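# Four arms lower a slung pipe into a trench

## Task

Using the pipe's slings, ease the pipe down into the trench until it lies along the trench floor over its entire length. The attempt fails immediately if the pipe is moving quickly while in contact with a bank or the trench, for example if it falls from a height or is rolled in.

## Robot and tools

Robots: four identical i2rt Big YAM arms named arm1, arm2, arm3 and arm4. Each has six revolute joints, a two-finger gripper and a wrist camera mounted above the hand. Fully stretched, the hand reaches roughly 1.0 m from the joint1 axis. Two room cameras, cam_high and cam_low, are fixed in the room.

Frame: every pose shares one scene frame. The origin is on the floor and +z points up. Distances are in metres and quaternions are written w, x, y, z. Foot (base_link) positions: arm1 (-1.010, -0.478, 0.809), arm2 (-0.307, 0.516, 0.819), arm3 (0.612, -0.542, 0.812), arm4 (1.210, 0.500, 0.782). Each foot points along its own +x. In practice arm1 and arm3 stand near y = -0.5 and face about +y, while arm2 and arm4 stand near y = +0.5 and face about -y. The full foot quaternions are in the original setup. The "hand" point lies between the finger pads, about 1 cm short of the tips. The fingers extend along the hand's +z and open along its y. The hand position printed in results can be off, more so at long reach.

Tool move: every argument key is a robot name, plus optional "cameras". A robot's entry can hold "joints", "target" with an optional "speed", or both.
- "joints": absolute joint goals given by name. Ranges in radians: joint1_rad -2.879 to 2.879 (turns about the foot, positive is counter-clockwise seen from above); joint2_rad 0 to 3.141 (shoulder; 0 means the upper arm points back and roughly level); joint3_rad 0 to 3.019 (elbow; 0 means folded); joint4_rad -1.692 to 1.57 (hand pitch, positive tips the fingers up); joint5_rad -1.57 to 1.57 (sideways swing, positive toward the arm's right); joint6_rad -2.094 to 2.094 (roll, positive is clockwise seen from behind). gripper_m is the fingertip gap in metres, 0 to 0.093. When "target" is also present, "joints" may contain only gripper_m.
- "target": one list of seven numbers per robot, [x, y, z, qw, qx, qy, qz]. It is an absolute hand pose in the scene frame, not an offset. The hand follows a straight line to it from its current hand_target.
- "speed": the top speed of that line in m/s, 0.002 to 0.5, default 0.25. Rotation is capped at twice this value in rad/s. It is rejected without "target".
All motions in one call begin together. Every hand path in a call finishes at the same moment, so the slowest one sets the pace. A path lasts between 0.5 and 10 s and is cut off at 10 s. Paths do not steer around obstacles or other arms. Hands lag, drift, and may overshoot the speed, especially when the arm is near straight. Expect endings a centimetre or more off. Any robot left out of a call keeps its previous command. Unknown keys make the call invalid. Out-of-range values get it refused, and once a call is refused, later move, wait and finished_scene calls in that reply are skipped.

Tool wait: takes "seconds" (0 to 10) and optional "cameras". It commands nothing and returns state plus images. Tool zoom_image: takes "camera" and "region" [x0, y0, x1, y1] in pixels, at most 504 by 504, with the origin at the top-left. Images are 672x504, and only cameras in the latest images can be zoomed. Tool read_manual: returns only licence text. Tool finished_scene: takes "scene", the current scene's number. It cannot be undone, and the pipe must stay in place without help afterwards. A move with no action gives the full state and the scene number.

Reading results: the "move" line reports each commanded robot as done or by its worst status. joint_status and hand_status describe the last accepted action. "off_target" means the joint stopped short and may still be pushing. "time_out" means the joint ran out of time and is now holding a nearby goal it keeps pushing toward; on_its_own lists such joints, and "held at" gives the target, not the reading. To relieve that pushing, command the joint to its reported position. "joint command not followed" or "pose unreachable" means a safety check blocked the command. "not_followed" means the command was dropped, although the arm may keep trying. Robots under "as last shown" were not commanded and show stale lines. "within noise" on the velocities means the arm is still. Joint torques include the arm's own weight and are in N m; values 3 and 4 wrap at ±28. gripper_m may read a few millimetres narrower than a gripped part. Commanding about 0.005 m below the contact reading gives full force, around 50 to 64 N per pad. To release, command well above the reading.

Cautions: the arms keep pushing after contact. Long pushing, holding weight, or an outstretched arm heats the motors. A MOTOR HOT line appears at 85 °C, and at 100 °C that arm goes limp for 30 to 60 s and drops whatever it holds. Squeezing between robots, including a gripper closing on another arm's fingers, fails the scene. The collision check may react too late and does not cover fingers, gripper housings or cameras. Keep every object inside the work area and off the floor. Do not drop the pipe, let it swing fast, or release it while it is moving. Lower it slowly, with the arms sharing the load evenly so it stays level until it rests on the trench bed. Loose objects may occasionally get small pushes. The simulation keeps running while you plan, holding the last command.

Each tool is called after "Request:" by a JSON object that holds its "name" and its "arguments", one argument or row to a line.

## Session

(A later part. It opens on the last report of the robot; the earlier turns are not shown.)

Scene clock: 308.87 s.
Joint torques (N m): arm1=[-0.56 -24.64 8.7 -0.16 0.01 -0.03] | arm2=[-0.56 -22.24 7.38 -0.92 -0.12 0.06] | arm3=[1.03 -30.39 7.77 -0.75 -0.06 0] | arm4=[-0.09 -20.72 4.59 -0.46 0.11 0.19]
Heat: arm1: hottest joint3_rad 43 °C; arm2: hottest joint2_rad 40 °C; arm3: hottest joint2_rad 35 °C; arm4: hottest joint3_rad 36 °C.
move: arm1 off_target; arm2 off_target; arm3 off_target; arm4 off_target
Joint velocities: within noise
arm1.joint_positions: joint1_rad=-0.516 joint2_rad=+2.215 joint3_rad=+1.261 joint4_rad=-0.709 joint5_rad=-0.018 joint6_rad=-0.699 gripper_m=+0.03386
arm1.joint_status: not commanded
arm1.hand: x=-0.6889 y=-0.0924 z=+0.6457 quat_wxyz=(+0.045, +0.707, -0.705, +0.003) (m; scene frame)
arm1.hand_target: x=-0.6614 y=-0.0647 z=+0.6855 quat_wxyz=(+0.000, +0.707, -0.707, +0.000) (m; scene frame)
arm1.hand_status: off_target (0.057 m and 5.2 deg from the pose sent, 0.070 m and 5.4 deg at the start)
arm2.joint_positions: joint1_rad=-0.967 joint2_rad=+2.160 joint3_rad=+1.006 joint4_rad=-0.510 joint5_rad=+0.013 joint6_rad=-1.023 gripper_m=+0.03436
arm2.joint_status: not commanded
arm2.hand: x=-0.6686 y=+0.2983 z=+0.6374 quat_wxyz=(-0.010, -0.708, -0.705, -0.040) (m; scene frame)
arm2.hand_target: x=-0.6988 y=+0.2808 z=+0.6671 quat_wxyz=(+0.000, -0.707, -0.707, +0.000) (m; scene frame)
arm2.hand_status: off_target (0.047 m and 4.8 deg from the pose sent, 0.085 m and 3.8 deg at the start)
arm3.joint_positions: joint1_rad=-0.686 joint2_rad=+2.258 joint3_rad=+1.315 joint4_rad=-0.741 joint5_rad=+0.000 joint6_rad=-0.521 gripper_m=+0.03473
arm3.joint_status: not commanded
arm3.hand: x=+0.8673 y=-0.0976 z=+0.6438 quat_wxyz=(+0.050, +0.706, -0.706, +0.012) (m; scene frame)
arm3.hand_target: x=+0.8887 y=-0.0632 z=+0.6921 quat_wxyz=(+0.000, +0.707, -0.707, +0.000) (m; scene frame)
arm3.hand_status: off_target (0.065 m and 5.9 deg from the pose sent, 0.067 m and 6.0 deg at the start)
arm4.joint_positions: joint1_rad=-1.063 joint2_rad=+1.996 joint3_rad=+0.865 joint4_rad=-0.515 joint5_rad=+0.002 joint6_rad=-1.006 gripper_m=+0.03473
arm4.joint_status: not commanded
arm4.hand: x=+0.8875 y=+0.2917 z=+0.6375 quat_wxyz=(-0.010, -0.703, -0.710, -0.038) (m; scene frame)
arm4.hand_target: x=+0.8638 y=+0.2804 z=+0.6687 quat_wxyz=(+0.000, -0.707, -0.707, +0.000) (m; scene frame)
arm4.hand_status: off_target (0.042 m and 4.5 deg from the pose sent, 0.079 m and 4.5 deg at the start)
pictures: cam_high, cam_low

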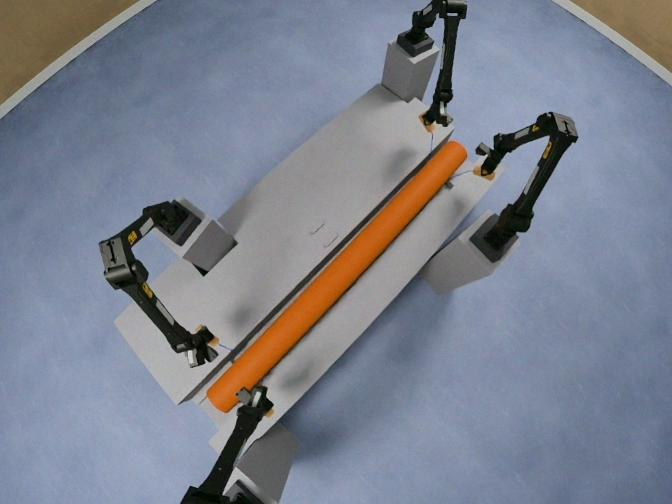

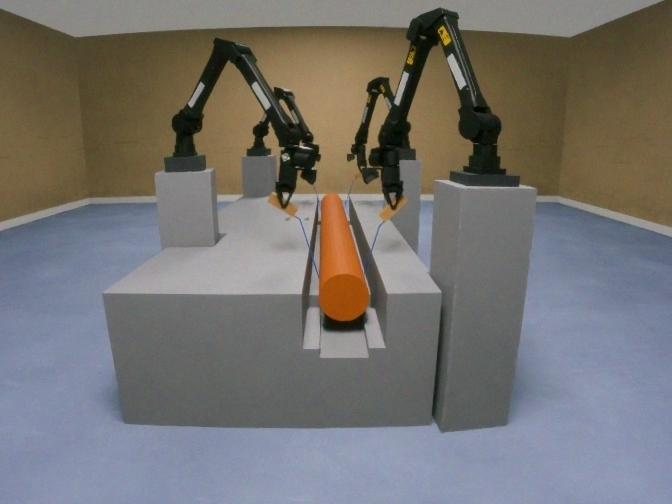

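Request:
{"name": "move", "arguments": {
  "arm1": {"target": [-0.66, -0.06, 0.62, 0, 0.7071, -0.7071, 0], "speed": 0.03},
  "arm2": {"target": [-0.70, 0.275, 0.608, 0, 0.7071, 0.7071, 0], "speed": 0.03},
  "arm3": {"target": [0.89, -0.056, 0.628, 0, 0.7071, -0.7071, 0], "speed": 0.03},
  "arm4": {"target": [0.863, 0.277, 0.61, 0, 0.7071, 0.7071, 0], "speed": 0.03},
  "cameras": ["cam_low", "cam_high"]
}}

Request:
{"name": "zoom_image", "arguments": {
  "camera": "cam_low",
  "region": [240, 130, 460, 400]
}}

Scene clock: 316.80 s.
Joint torques (N m): arm1=[-1.2 -24.35 7.05 -0.18 -0.02 -0.02] | arm2=[-0.38 -22.48 5.89 -0.7 -0.22 0.09] | arm3=[1.26 -29.1 6.97 -0.39 -0.08 0.03] | arm4=[-0.09 -19.6 4.18 -0.31 0.11 0.18]
Heat: arm1: hottest joint3_rad 42 °C; arm2: hottest joint2_rad 40 °C; arm3: hottest joint2_rad 35 °C; arm4: hottest joint3_rad 36 °C.
move: arm1 off_target; arm2 off_target; arm3 off_target; arm4 off_target
Joint velocities: within noise
arm1.joint_positions: joint1_rad=-0.507 joint2_rad=+2.344 joint3_rad=+1.305 joint4_rad=-0.601 joint5_rad=-0.018 joint6_rad=-0.697 gripper_m=+0.03386
arm1.joint_status: not commanded
arm1.hand: x=-0.6852 y=-0.0824 z=+0.5895 quat_wxyz=(+0.033, +0.710, -0.703, +0.003) (m; scene frame)
arm1.hand_target: x=-0.6607 y=-0.0610 z=+0.6203 quat_wxyz=(+0.000, +0.707, -0.707, +0.000) (m; scene frame)
arm1.hand_status: off_target (0.045 m and 3.9 deg from the pose sent, 0.050 m and 5.2 deg at the start)
arm2.joint_positions: joint1_rad=-0.962 joint2_rad=+2.304 joint3_rad=+1.050 joint4_rad=-0.404 joint5_rad=+0.015 joint6_rad=-1.018 gripper_m=+0.03436
arm2.joint_status: not commanded
arm2.hand: x=-0.6701 y=+0.2945 z=+0.5822 quat_wxyz=(-0.008, -0.708, -0.705, -0.038) (m; scene frame)
arm2.hand_target: x=-0.6990 y=+0.2755 z=+0.6082 quat_wxyz=(+0.000, -0.707, -0.707, +0.000) (m; scene frame)
arm2.hand_status: off_target (0.044 m and 4.4 deg from the pose sent, 0.049 m and 4.8 deg at the start)
arm3.joint_positions: joint1_rad=-0.684 joint2_rad=+2.370 joint3_rad=+1.356 joint4_rad=-0.650 joint5_rad=+0.000 joint6_rad=-0.520 gripper_m=+0.03473
arm3.joint_status: not commanded
arm3.hand: x=+0.8708 y=-0.0894 z=+0.5938 quat_wxyz=(+0.041, +0.707, -0.706, +0.010) (m; scene frame)
arm3.hand_target: x=+0.8893 y=-0.0573 z=+0.6287 quat_wxyz=(+0.000, +0.707, -0.707, +0.000) (m; scene frame)
arm3.hand_status: off_target (0.052 m and 4.8 deg from the pose sent, 0.050 m and 5.9 deg at the start)
arm4.joint_positions: joint1_rad=-1.058 joint2_rad=+2.137 joint3_rad=+0.877 joint4_rad=-0.376 joint5_rad=+0.002 joint6_rad=-1.002 gripper_m=+0.03473
arm4.joint_status: not commanded
arm4.hand: x=+0.8896 y=+0.2904 z=+0.5859 quat_wxyz=(-0.008, -0.703, -0.710, -0.033) (m; scene frame)
arm4.hand_target: x=+0.8638 y=+0.2776 z=+0.6096 quat_wxyz=(+0.000, -0.707, -0.707, +0.000) (m; scene frame)
arm4.hand_status: off_target (0.038 m and 3.9 deg from the pose sent, 0.040 m and 4.5 deg at the start)
pictures: cam_high, cam_low

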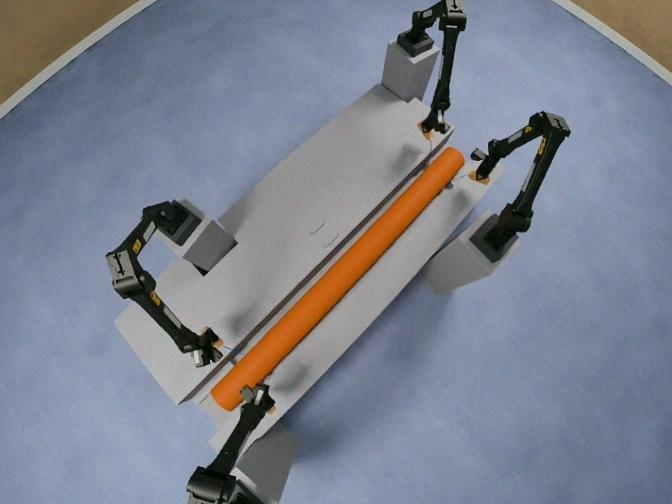

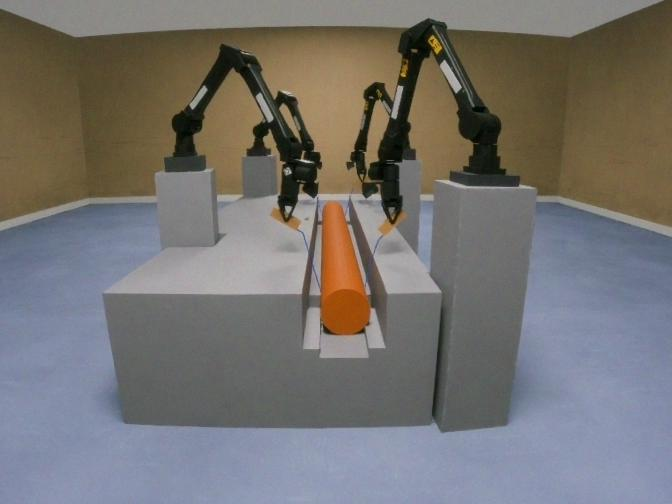

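Scaled by 1.867.

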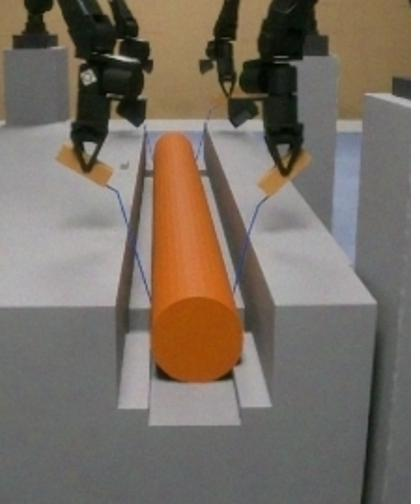

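Request:
{"name": "move", "arguments": {
  "arm1": {"target": [-0.66, -0.065, 0.58, 0, 0.7071, -0.7071, 0], "speed": 0.03},
  "arm2": {"target": [-0.70, 0.275, 0.57, 0, 0.7071, 0.7071, 0], "speed": 0.03},
  "arm3": {"target": [0.89, -0.06, 0.585, 0, 0.7071, -0.7071, 0], "speed": 0.03},
  "arm4": {"target": [0.863, 0.277, 0.57, 0, 0.7071, 0.7071, 0], "speed": 0.03}
}}

Request:
{"name": "zoom_image", "arguments": {
  "camera": "cam_low",
  "region": [240, 130, 460, 400]
}}

Scene clock: 322.20 s.
Joint torques (N m): arm1=[-1.08 -18.55 6.76 0.95 -0.01 -0.06] | arm2=[-0.5 -17.61 5.76 -0.01 -0.22 0.09] | arm3=[0.85 -23.41 6.42 0.39 -0.07 -0.02] | arm4=[-0.21 -15.09 4.14 0.61 0.09 0.18]
Heat: arm1: hottest joint3_rad 41 °C; arm2: hottest joint2_rad 40 °C; arm3: hottest joint2_rad 35 °C; arm4: hottest joint3_rad 35 °C.
move: arm1 off_target; arm2 off_target; arm3 off_target; arm4 off_target
Joint velocities: within noise
arm1.joint_positions: joint1_rad=-0.514 joint2_rad=+2.354 joint3_rad=+1.325 joint4_rad=-0.560 joint5_rad=-0.018 joint6_rad=-0.697 gripper_m=+0.03386
arm1.joint_status: not commanded
arm1.hand: x=-0.6709 y=-0.0707 z=+0.5879 quat_wxyz=(+0.008, +0.709, -0.706, +0.000) (m; scene frame)
arm1.hand_target: x=-0.6604 y=-0.0654 z=+0.5802 quat_wxyz=(+0.000, +0.707, -0.707, +0.000) (m; scene frame)
arm1.hand_status: off_target (0.015 m and 0.9 deg from the pose sent, 0.032 m and 3.9 deg at the start)
arm2.joint_positions: joint1_rad=-0.962 joint2_rad=+2.341 joint3_rad=+1.086 joint4_rad=-0.357 joint5_rad=+0.015 joint6_rad=-1.018 gripper_m=+0.03436
arm2.joint_status: not commanded
arm2.hand: x=-0.6870 y=+0.2840 z=+0.5705 quat_wxyz=(-0.003, -0.709, -0.705, -0.015) (m; scene frame)
arm2.hand_target: x=-0.6998 y=+0.2751 z=+0.5705 quat_wxyz=(+0.000, -0.707, -0.707, +0.000) (m; scene frame)
arm2.hand_status: off_target (0.016 m and 1.8 deg from the pose sent, 0.038 m and 4.4 deg at the start)
arm3.joint_positions: joint1_rad=-0.684 joint2_rad=+2.394 joint3_rad=+1.384 joint4_rad=-0.596 joint5_rad=+0.000 joint6_rad=-0.520 gripper_m=+0.03474
arm3.joint_status: not commanded
arm3.hand: x=+0.8812 y=-0.0712 z=+0.5864 quat_wxyz=(+0.012, +0.707, -0.707, +0.002) (m; scene frame)
arm3.hand_target: x=+0.8899 y=-0.0604 z=+0.5853 quat_wxyz=(+0.000, +0.707, -0.707, +0.000) (m; scene frame)
arm3.hand_status: off_target (0.014 m and 1.4 deg from the pose sent, 0.036 m and 4.8 deg at the start)
arm4.joint_positions: joint1_rad=-1.058 joint2_rad=+2.190 joint3_rad=+0.899 joint4_rad=-0.317 joint5_rad=+0.002 joint6_rad=-1.002 gripper_m=+0.03473
arm4.joint_status: not commanded
arm4.hand: x=+0.8807 y=+0.2845 z=+0.5678 quat_wxyz=(-0.005, -0.703, -0.710, -0.019) (m; scene frame)
arm4.hand_target: x=+0.8633 y=+0.2773 z=+0.5705 quat_wxyz=(+0.000, -0.707, -0.707, +0.000) (m; scene frame)
arm4.hand_status: off_target (0.019 m and 2.3 deg from the pose sent, 0.034 m and 3.9 deg at the start)
pictures: arm1_cam_wrist, arm2_cam_wrist, arm3_cam_wrist, arm4_cam_wrist, cam_high, cam_low

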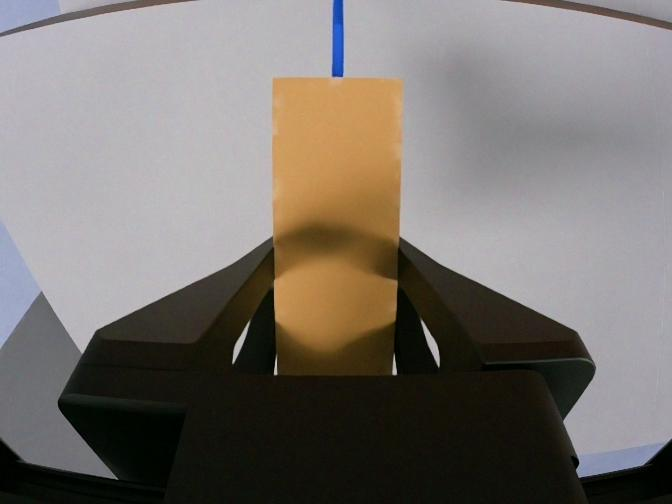

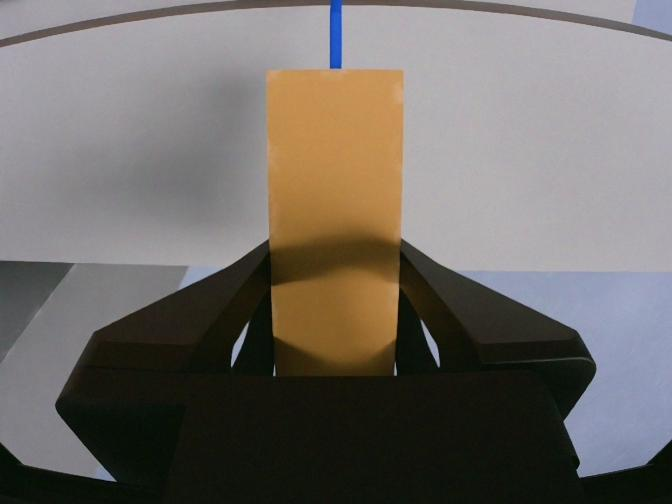

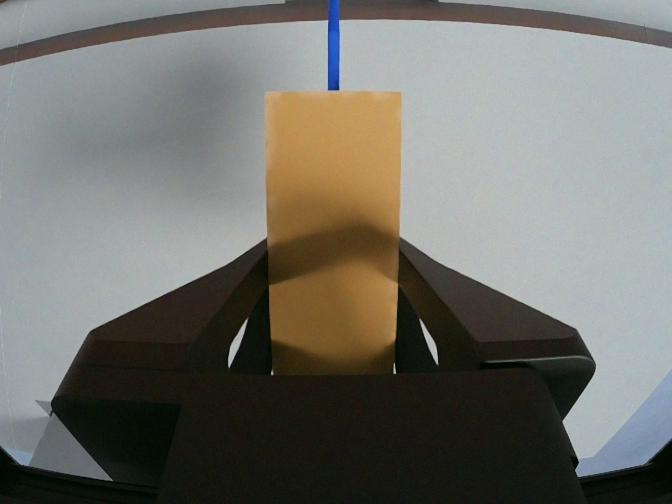

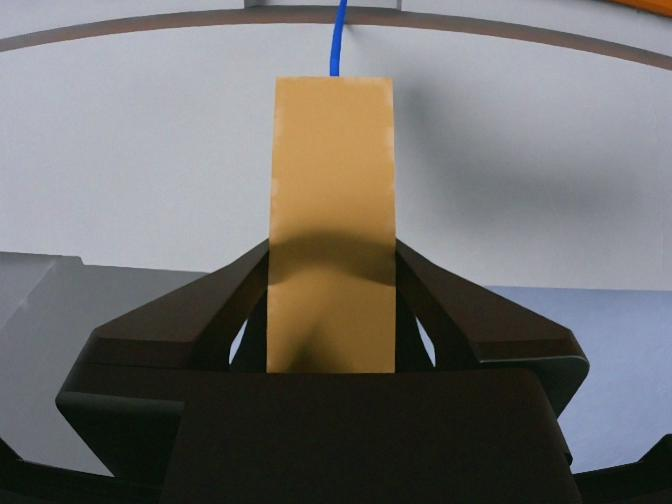

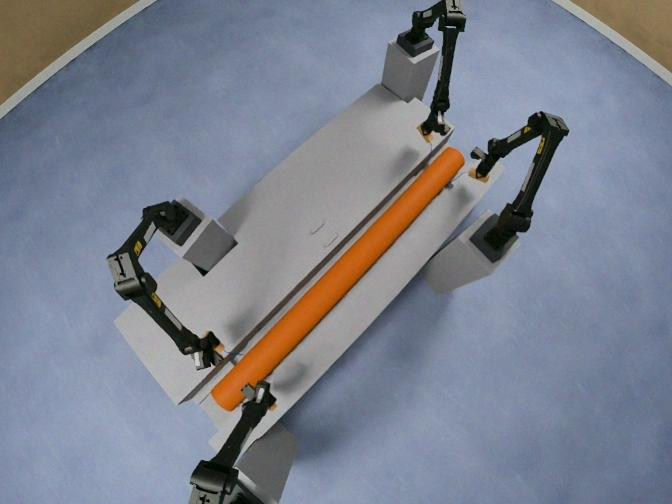

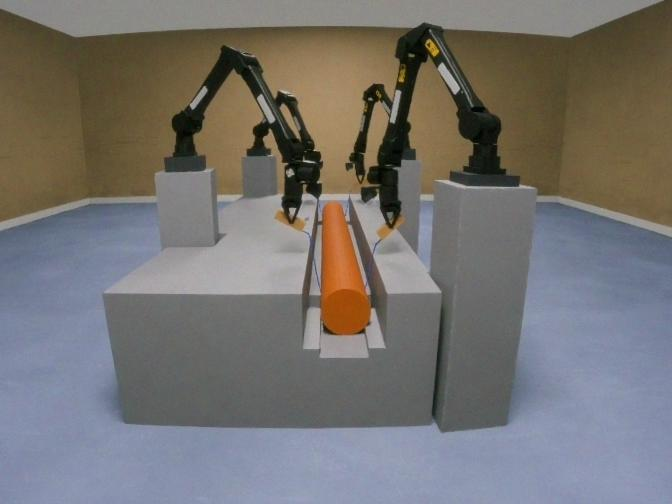

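Scaled by 1.867.

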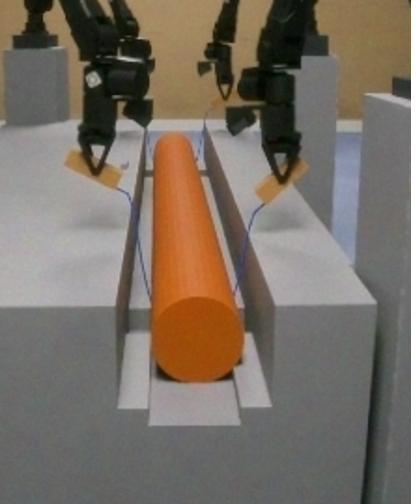

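Request:
{"name": "move", "arguments": {
  "arm1": {"target": [-0.66, -0.16, 0.52, -0.153, 0.6903, -0.6903, -0.153], "speed": 0.1},
  "arm2": {"target": [-0.698, 0.295, 0.52, 0.153, 0.6903, 0.6903, -0.153], "speed": 0.1},
  "arm3": {"target": [0.889, -0.16, 0.52, -0.153, 0.6903, -0.6903, -0.153], "speed": 0.1},
  "arm4": {"target": [0.866, 0.295, 0.52, 0.2126, 0.6744, 0.6744, -0.2126], "speed": 0.1}
}}

Request:
{"name": "zoom_image", "arguments": {
  "camera": "cam_low",
  "region": [240, 130, 460, 400]
}}

Scene clock: 339.30 s.
Joint torques (N m): arm1=[0.03 -16.21 1.69 1.66 -0.45 -0.1] | arm2=[-1.61 -17.26 1.51 0.43 -0.6 0.05] | arm3=[0.73 -19.55 1.28 1.22 -0.55 -0.05] | arm4=[-0.21 -14.68 0.31 1.09 -0.52 0.02]
Heat: arm1: hottest joint3_rad 39 °C; arm2: hottest joint2_rad 38 °C; arm3: hottest joint2_rad 35 °C; arm4: hottest joint3_rad 34 °C.
move: arm1 off_target; arm2 done; arm3 done; arm4 done
Joint velocities: within noise
arm1.joint_positions: joint1_rad=-0.770 joint2_rad=+2.439 joint3_rad=+1.023 joint4_rad=+0.115 joint5_rad=-0.364 joint6_rad=-0.892 gripper_m=+0.03386
arm1.joint_status: not commanded
arm1.hand: x=-0.6554 y=-0.1537 z=+0.5303 quat_wxyz=(-0.156, +0.689, -0.691, -0.152) (m; scene frame)
arm1.hand_target: x=-0.6603 y=-0.1601 z=+0.5203 quat_wxyz=(-0.153, +0.690, -0.690, -0.153) (m; scene frame)
arm1.hand_status: off_target (0.013 m and 0.4 deg from the pose sent, 0.113 m and 25.6 deg at the start)
arm2.joint_positions: joint1_rad=-1.138 joint2_rad=+2.485 joint3_rad=+1.034 joint4_rad=+0.027 joint5_rad=-0.388 joint6_rad=-1.174 gripper_m=+0.03436
arm2.joint_status: not commanded
arm2.hand: x=-0.6971 y=+0.2898 z=+0.5221 quat_wxyz=(-0.154, -0.689, -0.692, +0.148) (m; scene frame)
arm2.hand_target: x=-0.6980 y=+0.2949 z=+0.5200 quat_wxyz=(-0.153, -0.690, -0.690, +0.153) (m; scene frame)
arm2.hand_status: done (0.006 m and 0.6 deg from the pose sent, 0.053 m and 26.0 deg at the start)
arm3.joint_positions: joint1_rad=-0.889 joint2_rad=+2.465 joint3_rad=+0.982 joint4_rad=+0.233 joint5_rad=-0.278 joint6_rad=-0.675 gripper_m=+0.03474
arm3.joint_status: not commanded
arm3.hand: x=+0.8882 y=-0.1576 z=+0.5237 quat_wxyz=(-0.150, +0.690, -0.692, -0.152) (m; scene frame)
arm3.hand_target: x=+0.8889 y=-0.1600 z=+0.5201 quat_wxyz=(-0.153, +0.690, -0.690, -0.153) (m; scene frame)
arm3.hand_status: done (0.005 m and 0.4 deg from the pose sent, 0.111 m and 26.2 deg at the start)
arm4.joint_positions: joint1_rad=-1.330 joint2_rad=+2.406 joint3_rad=+0.827 joint4_rad=+0.197 joint5_rad=-0.571 joint6_rad=-1.197 gripper_m=+0.03473
arm4.joint_status: not commanded
arm4.hand: x=+0.8708 y=+0.2944 z=+0.5184 quat_wxyz=(-0.216, -0.680, -0.671, +0.202) (m; scene frame)
arm4.hand_target: x=+0.8662 y=+0.2950 z=+0.5200 quat_wxyz=(-0.213, -0.674, -0.674, +0.212) (m; scene frame)
arm4.hand_status: done (0.005 m and 1.5 deg from the pose sent, 0.051 m and 36.1 deg at the start)
pictures: arm1_cam_wrist, arm2_cam_wrist, arm3_cam_wrist, arm4_cam_wrist, cam_high, cam_low

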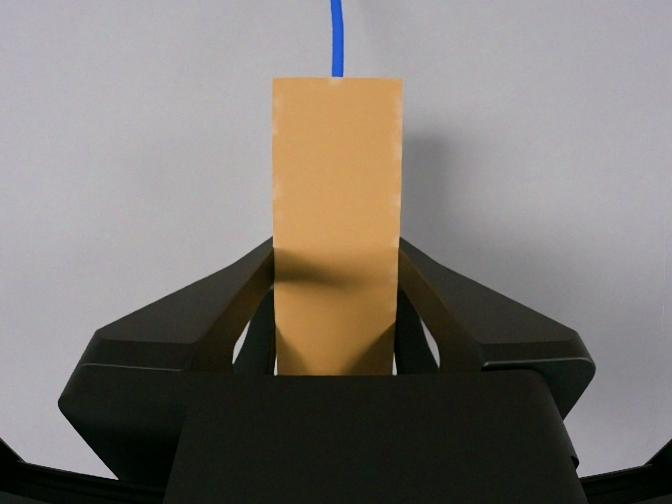

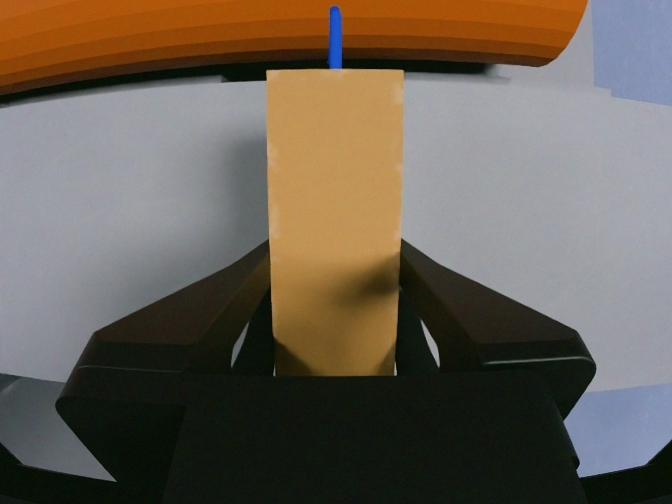

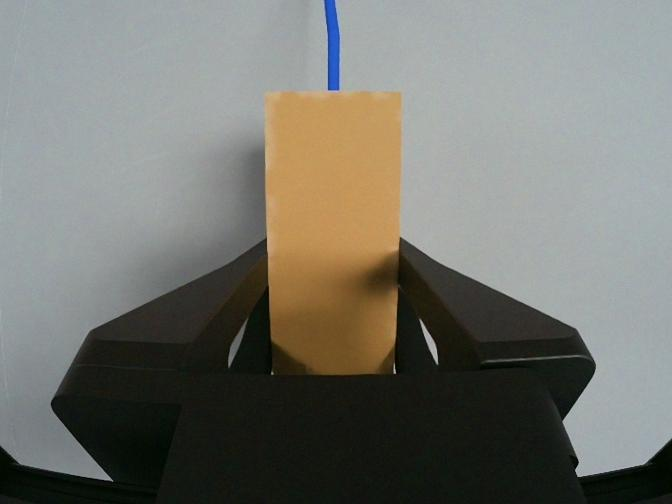

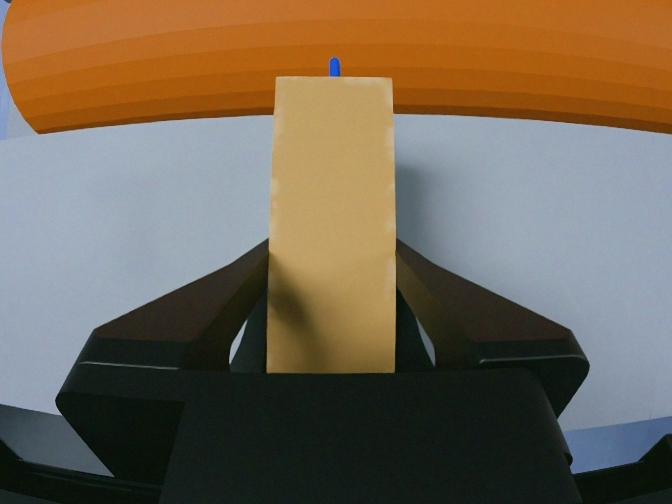

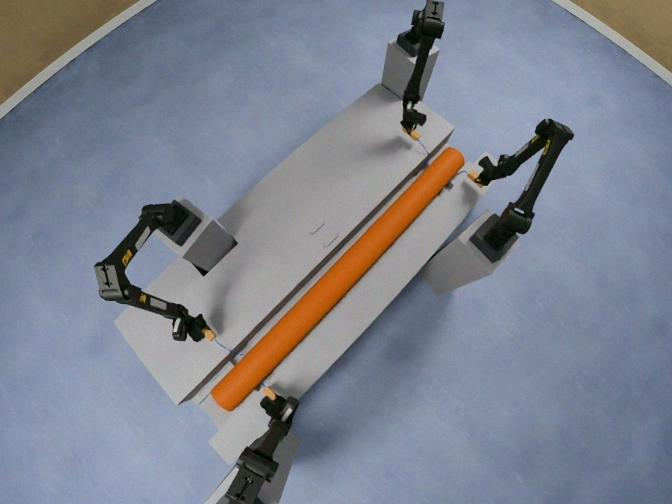

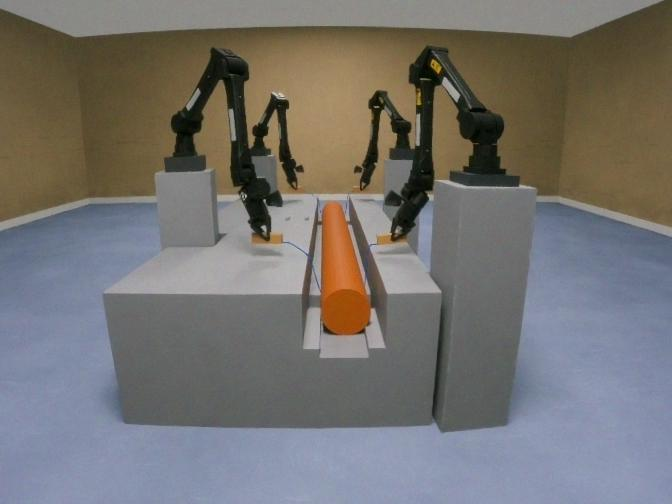

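Scaled by 1.867.

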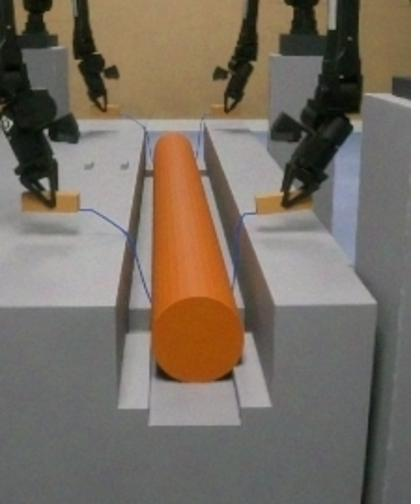

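Request:
{"name": "move", "arguments": {
  "arm1": {"target": [-0.66, -0.16, 0.462, -0.153, 0.6903, -0.6903, -0.153], "speed": 0.06},
  "arm2": {"target": [-0.698, 0.295, 0.469, 0.153, 0.6903, 0.6903, -0.153], "speed": 0.06},
  "arm3": {"target": [0.889, -0.16, 0.466, -0.153, 0.6903, -0.6903, -0.153], "speed": 0.06},
  "arm4": {"target": [0.866, 0.295, 0.471, 0.2126, 0.6744, 0.6744, -0.2126], "speed": 0.06},
  "cameras": ["cam_low", "arm1_cam_wrist", "arm2_cam_wrist"]
}}

Request:
{"name": "zoom_image", "arguments": {
  "camera": "cam_low",
  "region": [240, 130, 460, 400]
}}

Scene clock: 345.10 s.
Joint torques (N m): arm1=[-0.38 -15.68 2.51 1.69 -0.15 -0.08] | arm2=[-1.67 -16.85 2.54 0.46 -0.51 0.06] | arm3=[0.85 -19.31 1.62 1.14 -0.43 -0.05] | arm4=[0.09 -13.27 1.16 1.13 -0.02 0.05]
Heat: arm1: hottest joint3_rad 37 °C; arm2: hottest joint2_rad 38 °C; arm3: hottest joint2_rad 35 °C; arm4: hottest joint3_rad 34 °C.
move: arm1 off_target; arm2 done; arm3 done; arm4 done
Joint velocities: within noise
arm1.joint_positions: joint1_rad=-0.770 joint2_rad=+2.587 joint3_rad=+1.095 joint4_rad=+0.185 joint5_rad=-0.370 joint6_rad=-0.894 gripper_m=+0.03386
arm1.joint_status: not commanded
arm1.hand: x=-0.6597 y=-0.1566 z=+0.4758 quat_wxyz=(-0.154, +0.690, -0.690, -0.156) (m; scene frame)
arm1.hand_target: x=-0.6603 y=-0.1602 z=+0.4625 quat_wxyz=(-0.153, +0.690, -0.690, -0.153) (m; scene frame)
arm1.hand_status: off_target (0.014 m and 0.3 deg from the pose sent, 0.069 m and 0.4 deg at the start)
arm2.joint_positions: joint1_rad=-1.139 joint2_rad=+2.616 joint3_rad=+1.098 joint4_rad=+0.083 joint5_rad=-0.390 joint6_rad=-1.177 gripper_m=+0.03436
arm2.joint_status: not commanded
arm2.hand: x=-0.6892 y=+0.2920 z=+0.4732 quat_wxyz=(-0.157, -0.690, -0.692, +0.143) (m; scene frame)
arm2.hand_target: x=-0.6979 y=+0.2951 z=+0.4693 quat_wxyz=(-0.153, -0.690, -0.690, +0.153) (m; scene frame)
arm2.hand_status: done (0.010 m and 1.2 deg from the pose sent, 0.053 m and 0.6 deg at the start)
arm3.joint_positions: joint1_rad=-0.890 joint2_rad=+2.610 joint3_rad=+1.058 joint4_rad=+0.298 joint5_rad=-0.281 joint6_rad=-0.677 gripper_m=+0.03474
arm3.joint_status: not commanded
arm3.hand: x=+0.8859 y=-0.1601 z=+0.4713 quat_wxyz=(-0.149, +0.690, -0.692, -0.153) (m; scene frame)
arm3.hand_target: x=+0.8889 y=-0.1600 z=+0.4662 quat_wxyz=(-0.153, +0.690, -0.690, -0.153) (m; scene frame)
arm3.hand_status: done (0.006 m and 0.5 deg from the pose sent, 0.058 m and 0.4 deg at the start)
arm4.joint_positions: joint1_rad=-1.335 joint2_rad=+2.533 joint3_rad=+0.888 joint4_rad=+0.266 joint5_rad=-0.584 joint6_rad=-1.202 gripper_m=+0.03473
arm4.joint_status: not commanded
arm4.hand: x=+0.8720 y=+0.2947 z=+0.4780 quat_wxyz=(-0.221, -0.678, -0.670, +0.207) (m; scene frame)
arm4.hand_target: x=+0.8661 y=+0.2951 z=+0.4713 quat_wxyz=(-0.213, -0.674, -0.674, +0.212) (m; scene frame)
arm4.hand_status: done (0.009 m and 1.3 deg from the pose sent, 0.048 m and 1.5 deg at the start)
pictures: arm1_cam_wrist, arm2_cam_wrist, cam_low

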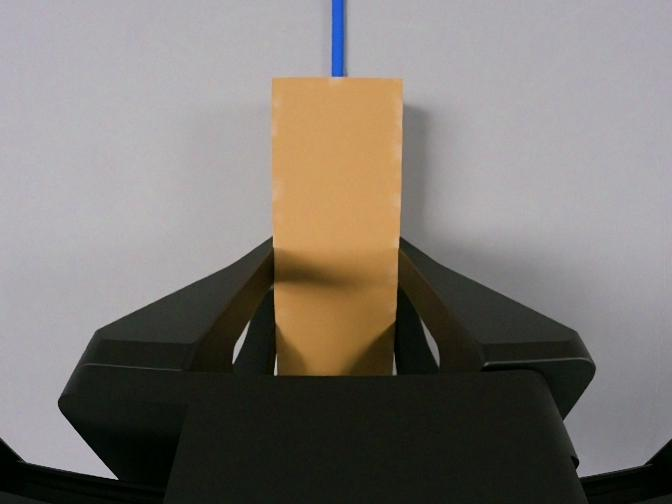

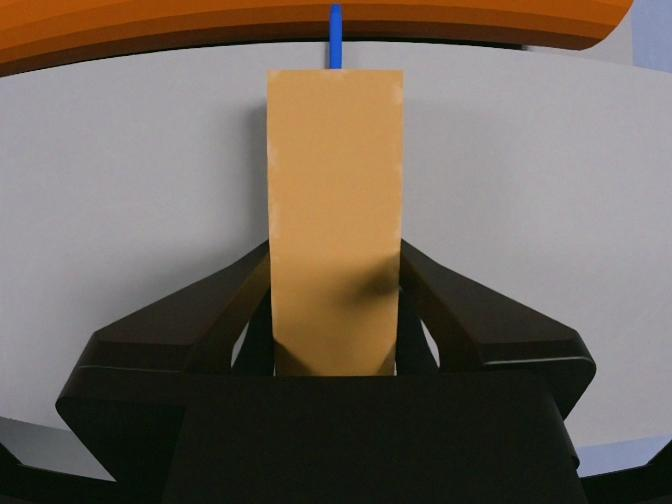

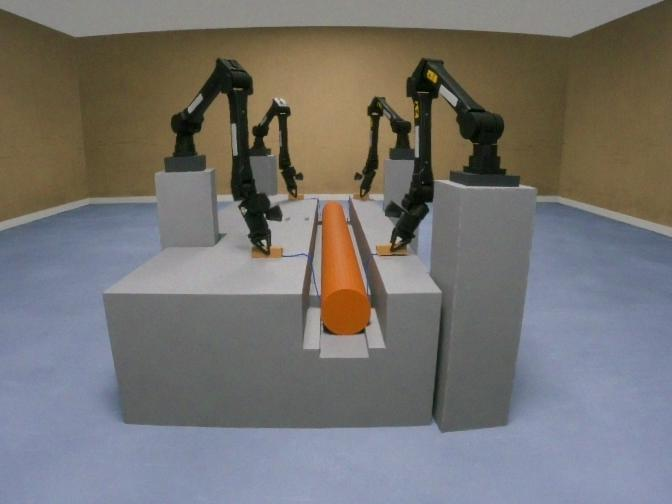

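Scaled by 1.867.

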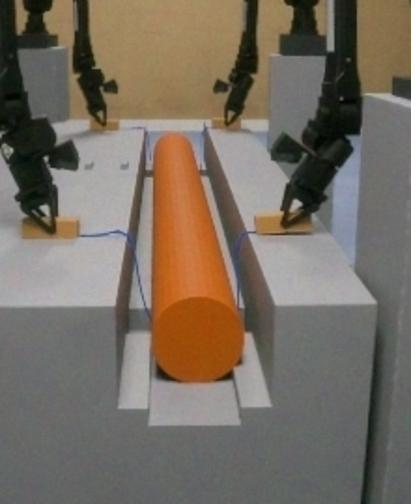

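Request:
{"name": "move", "arguments": {
  "arm1": {"target": [-0.66, -0.16, 0.455, -0.153, 0.6903, -0.6903, -0.153], "speed": 0.05},
  "arm2": {"target": [-0.698, 0.295, 0.463, 0.153, 0.6903, 0.6903, -0.153], "speed": 0.05},
  "arm3": {"target": [0.889, -0.16, 0.46, -0.153, 0.6903, -0.6903, -0.153], "speed": 0.05},
  "arm4": {"target": [0.866, 0.295, 0.464, 0.2126, 0.6744, 0.6744, -0.2126], "speed": 0.05},
  "cameras": ["cam_low"]
}}

Request:
{"name": "move", "arguments": {
  "arm1": {"joints": {"gripper_m": 0.07}},
  "arm2": {"joints": {"gripper_m": 0.07}},
  "arm3": {"joints": {"gripper_m": 0.07}},
  "arm4": {"joints": {"gripper_m": 0.07}}
}}

Scene clock: 350.13 s.
Joint torques (N m): arm1=[-0.91 -14.68 3.22 1.68 -0.06 -0.06] | arm2=[-1.61 -15.44 3.41 0.66 -0.51 0.05] | arm3=[0.73 -18.26 2.33 1.22 -0.34 -0.04] | arm4=[0.44 -12.28 1.72 1.2 0.32 0.08]
Heat: arm1: hottest joint3_rad 37 °C; arm2: hottest joint2_rad 37 °C; arm3: hottest joint2_rad 35 °C; arm4: hottest joint3_rad 33 °C.
move: arm1 off_target; arm2 off_target; arm3 off_target; arm4 off_target
Joint velocities: within noise
arm1.joint_positions: joint1_rad=-0.770 joint2_rad=+2.590 joint3_rad=+1.096 joint4_rad=+0.189 joint5_rad=-0.372 joint6_rad=-0.896 gripper_m=+0.03386
arm1.joint_status: not commanded
arm1.hand: x=-0.6597 y=-0.1567 z=+0.4748 quat_wxyz=(-0.155, +0.690, -0.689, -0.156) (m; scene frame)
arm1.hand_target: x=-0.6607 y=-0.1604 z=+0.4560 quat_wxyz=(-0.153, +0.690, -0.690, -0.153) (m; scene frame)
arm1.hand_status: off_target (0.020 m and 0.5 deg from the pose sent, 0.021 m and 0.3 deg at the start)
arm2.joint_positions: joint1_rad=-1.139 joint2_rad=+2.616 joint3_rad=+1.098 joint4_rad=+0.083 joint5_rad=-0.390 joint6_rad=-1.177 gripper_m=+0.03436
arm2.joint_status: not commanded
arm2.hand: x=-0.6892 y=+0.2920 z=+0.4732 quat_wxyz=(-0.157, -0.690, -0.692, +0.143) (m; scene frame)
arm2.hand_target: x=-0.6977 y=+0.2952 z=+0.4635 quat_wxyz=(-0.153, -0.690, -0.690, +0.153) (m; scene frame)
arm2.hand_status: off_target (0.014 m and 1.2 deg from the pose sent, 0.014 m and 1.3 deg at the start)
arm3.joint_positions: joint1_rad=-0.891 joint2_rad=+2.612 joint3_rad=+1.059 joint4_rad=+0.302 joint5_rad=-0.283 joint6_rad=-0.678 gripper_m=+0.03474
arm3.joint_status: not commanded
arm3.hand: x=+0.8860 y=-0.1600 z=+0.4707 quat_wxyz=(-0.150, +0.690, -0.691, -0.154) (m; scene frame)
arm3.hand_target: x=+0.8887 y=-0.1602 z=+0.4603 quat_wxyz=(-0.153, +0.690, -0.690, -0.153) (m; scene frame)
arm3.hand_status: off_target (0.011 m and 0.4 deg from the pose sent, 0.012 m and 0.5 deg at the start)
arm4.joint_positions: joint1_rad=-1.340 joint2_rad=+2.542 joint3_rad=+0.891 joint4_rad=+0.272 joint5_rad=-0.593 joint6_rad=-1.205 gripper_m=+0.03473
arm4.joint_status: not commanded
arm4.hand: x=+0.8720 y=+0.2952 z=+0.4759 quat_wxyz=(-0.223, -0.677, -0.669, +0.210) (m; scene frame)
arm4.hand_target: x=+0.8663 y=+0.2952 z=+0.4645 quat_wxyz=(-0.213, -0.674, -0.674, +0.212) (m; scene frame)
arm4.hand_status: off_target (0.013 m and 1.4 deg from the pose sent, 0.015 m and 1.3 deg at the start)
pictures: cam_low

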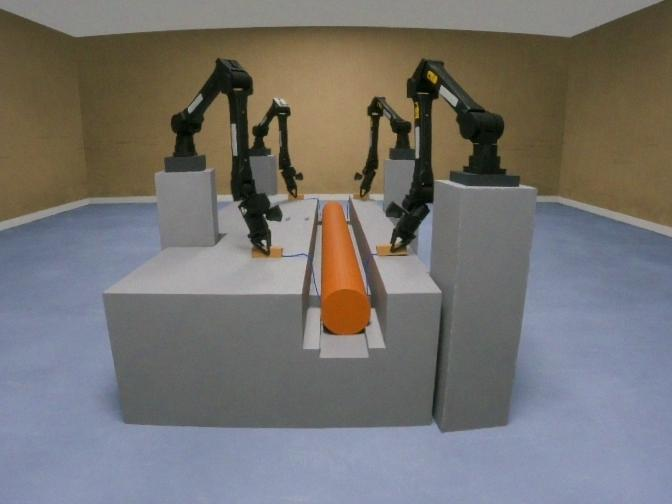

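Scene clock: 350.70 s.
Joint torques (N m): arm1=[-0.67 -15.91 1.88 1.61 -0.17 -0.07] | arm2=[-1.67 -17.14 2.14 0.42 -0.5 0.06] | arm3=[0.91 -19.25 1.43 1.16 -0.34 -0.05] | arm4=[0.38 -14.8 0.14 1.05 -0.27 0.08]
Heat: arm1: hottest joint3_rad 37 °C; arm2: hottest joint2_rad 37 °C; arm3: hottest joint2_rad 35 °C; arm4: hottest joint3_rad 33 °C.
move: arm1 done; arm2 done; arm3 done; arm4 done
Joint velocities: within noise
arm1.joint_positions: joint1_rad=-0.770 joint2_rad=+2.610 joint3_rad=+1.112 joint4_rad=+0.192 joint5_rad=-0.368 joint6_rad=-0.896 gripper_m=+0.06993
arm1.joint_status: all done
arm1.hand: x=-0.6581 y=-0.1564 z=+0.4673 quat_wxyz=(-0.155, +0.690, -0.690, -0.154) (m; scene frame)
arm1.hand_target: x=-0.6606 y=-0.1606 z=+0.4559 quat_wxyz=(-0.153, +0.690, -0.690, -0.153) (m; scene frame)
arm1.hand_status: not commanded
arm2.joint_positions: joint1_rad=-1.139 joint2_rad=+2.635 joint3_rad=+1.111 joint4_rad=+0.090 joint5_rad=-0.390 joint6_rad=-1.177 gripper_m=+0.06996
arm2.joint_status: all done
arm2.hand: x=-0.6902 y=+0.2915 z=+0.4665 quat_wxyz=(-0.157, -0.689, -0.692, +0.144) (m; scene frame)
arm2.hand_target: x=-0.6977 y=+0.2952 z=+0.4634 quat_wxyz=(-0.153, -0.690, -0.690, +0.153) (m; scene frame)
arm2.hand_status: not commanded
arm3.joint_positions: joint1_rad=-0.891 joint2_rad=+2.622 joint3_rad=+1.071 joint4_rad=+0.303 joint5_rad=-0.283 joint6_rad=-0.678 gripper_m=+0.06993
arm3.joint_status: all done
arm3.hand: x=+0.8880 y=-0.1577 z=+0.4674 quat_wxyz=(-0.152, +0.690, -0.691, -0.154) (m; scene frame)
arm3.hand_target: x=+0.8888 y=-0.1601 z=+0.4604 quat_wxyz=(-0.153, +0.690, -0.690, -0.153) (m; scene frame)
arm3.hand_status: not commanded
arm4.joint_positions: joint1_rad=-1.340 joint2_rad=+2.569 joint3_rad=+0.912 joint4_rad=+0.276 joint5_rad=-0.578 joint6_rad=-1.206 gripper_m=+0.06991
arm4.joint_status: all done
arm4.hand: x=+0.8701 y=+0.2968 z=+0.4650 quat_wxyz=(-0.217, -0.679, -0.670, +0.206) (m; scene frame)
arm4.hand_target: x=+0.8663 y=+0.2951 z=+0.4645 quat_wxyz=(-0.213, -0.674, -0.674, +0.213) (m; scene frame)
arm4.hand_status: not commanded
pictures: arm1_cam_wrist, arm2_cam_wrist, arm3_cam_wrist, arm4_cam_wrist, cam_high, cam_low

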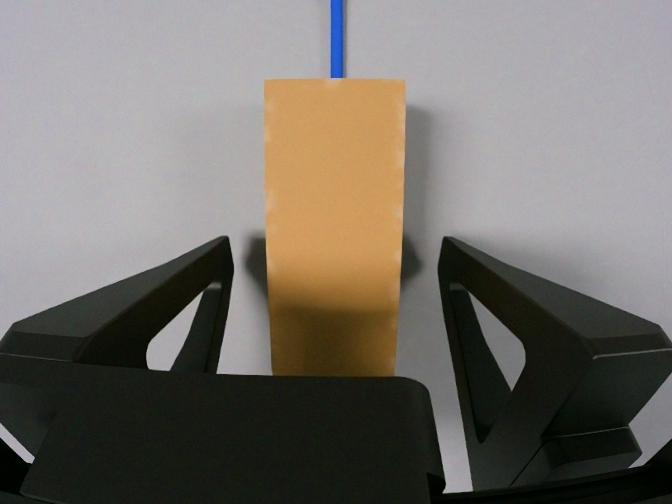

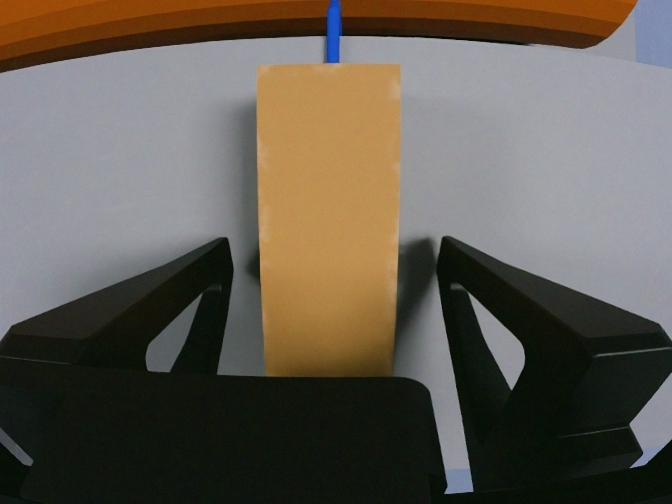

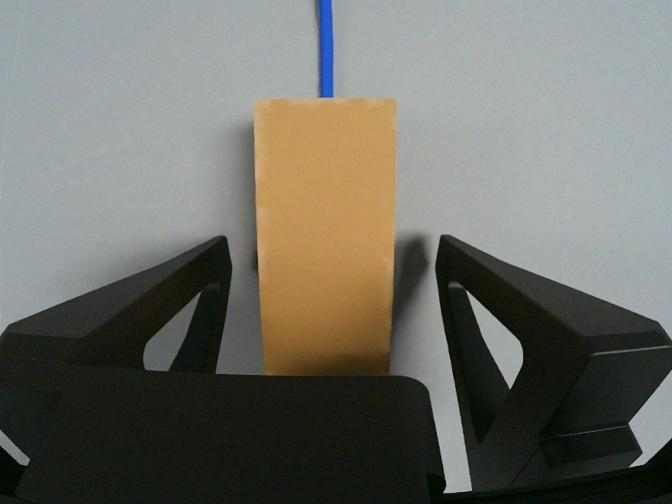

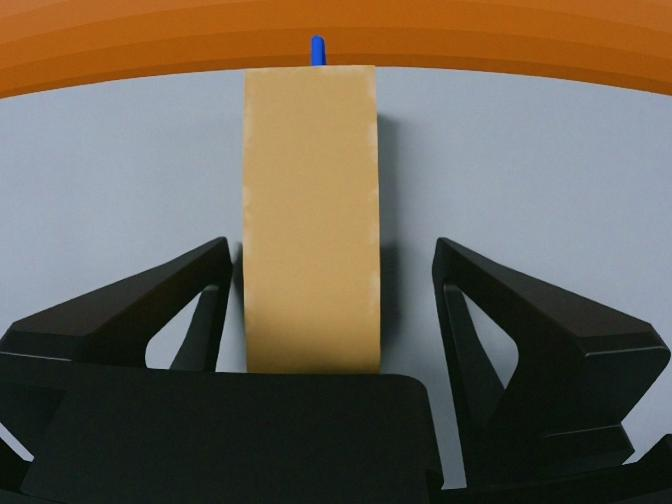

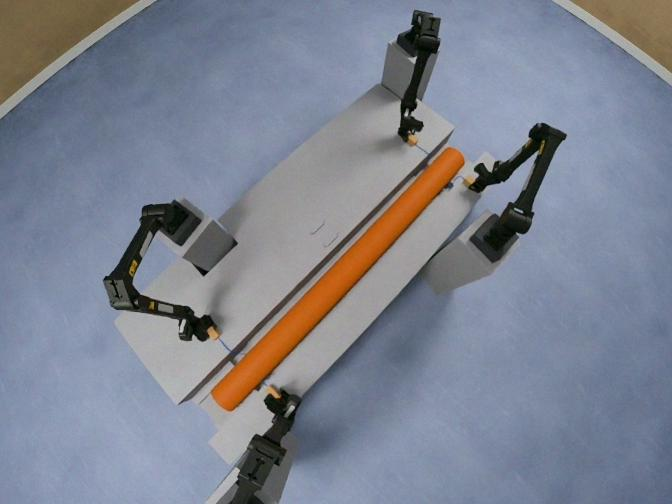

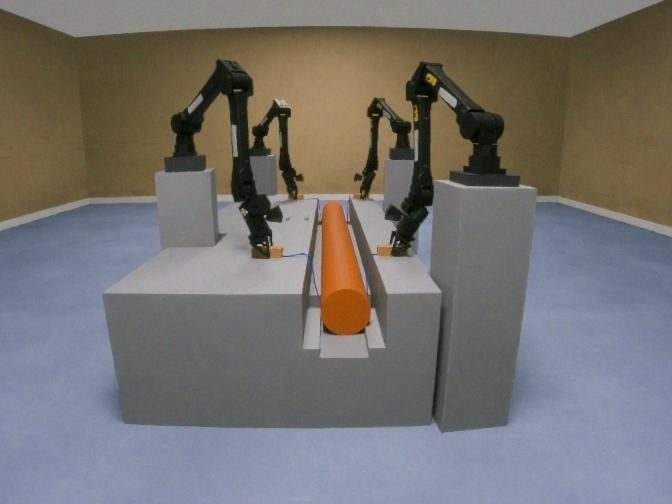

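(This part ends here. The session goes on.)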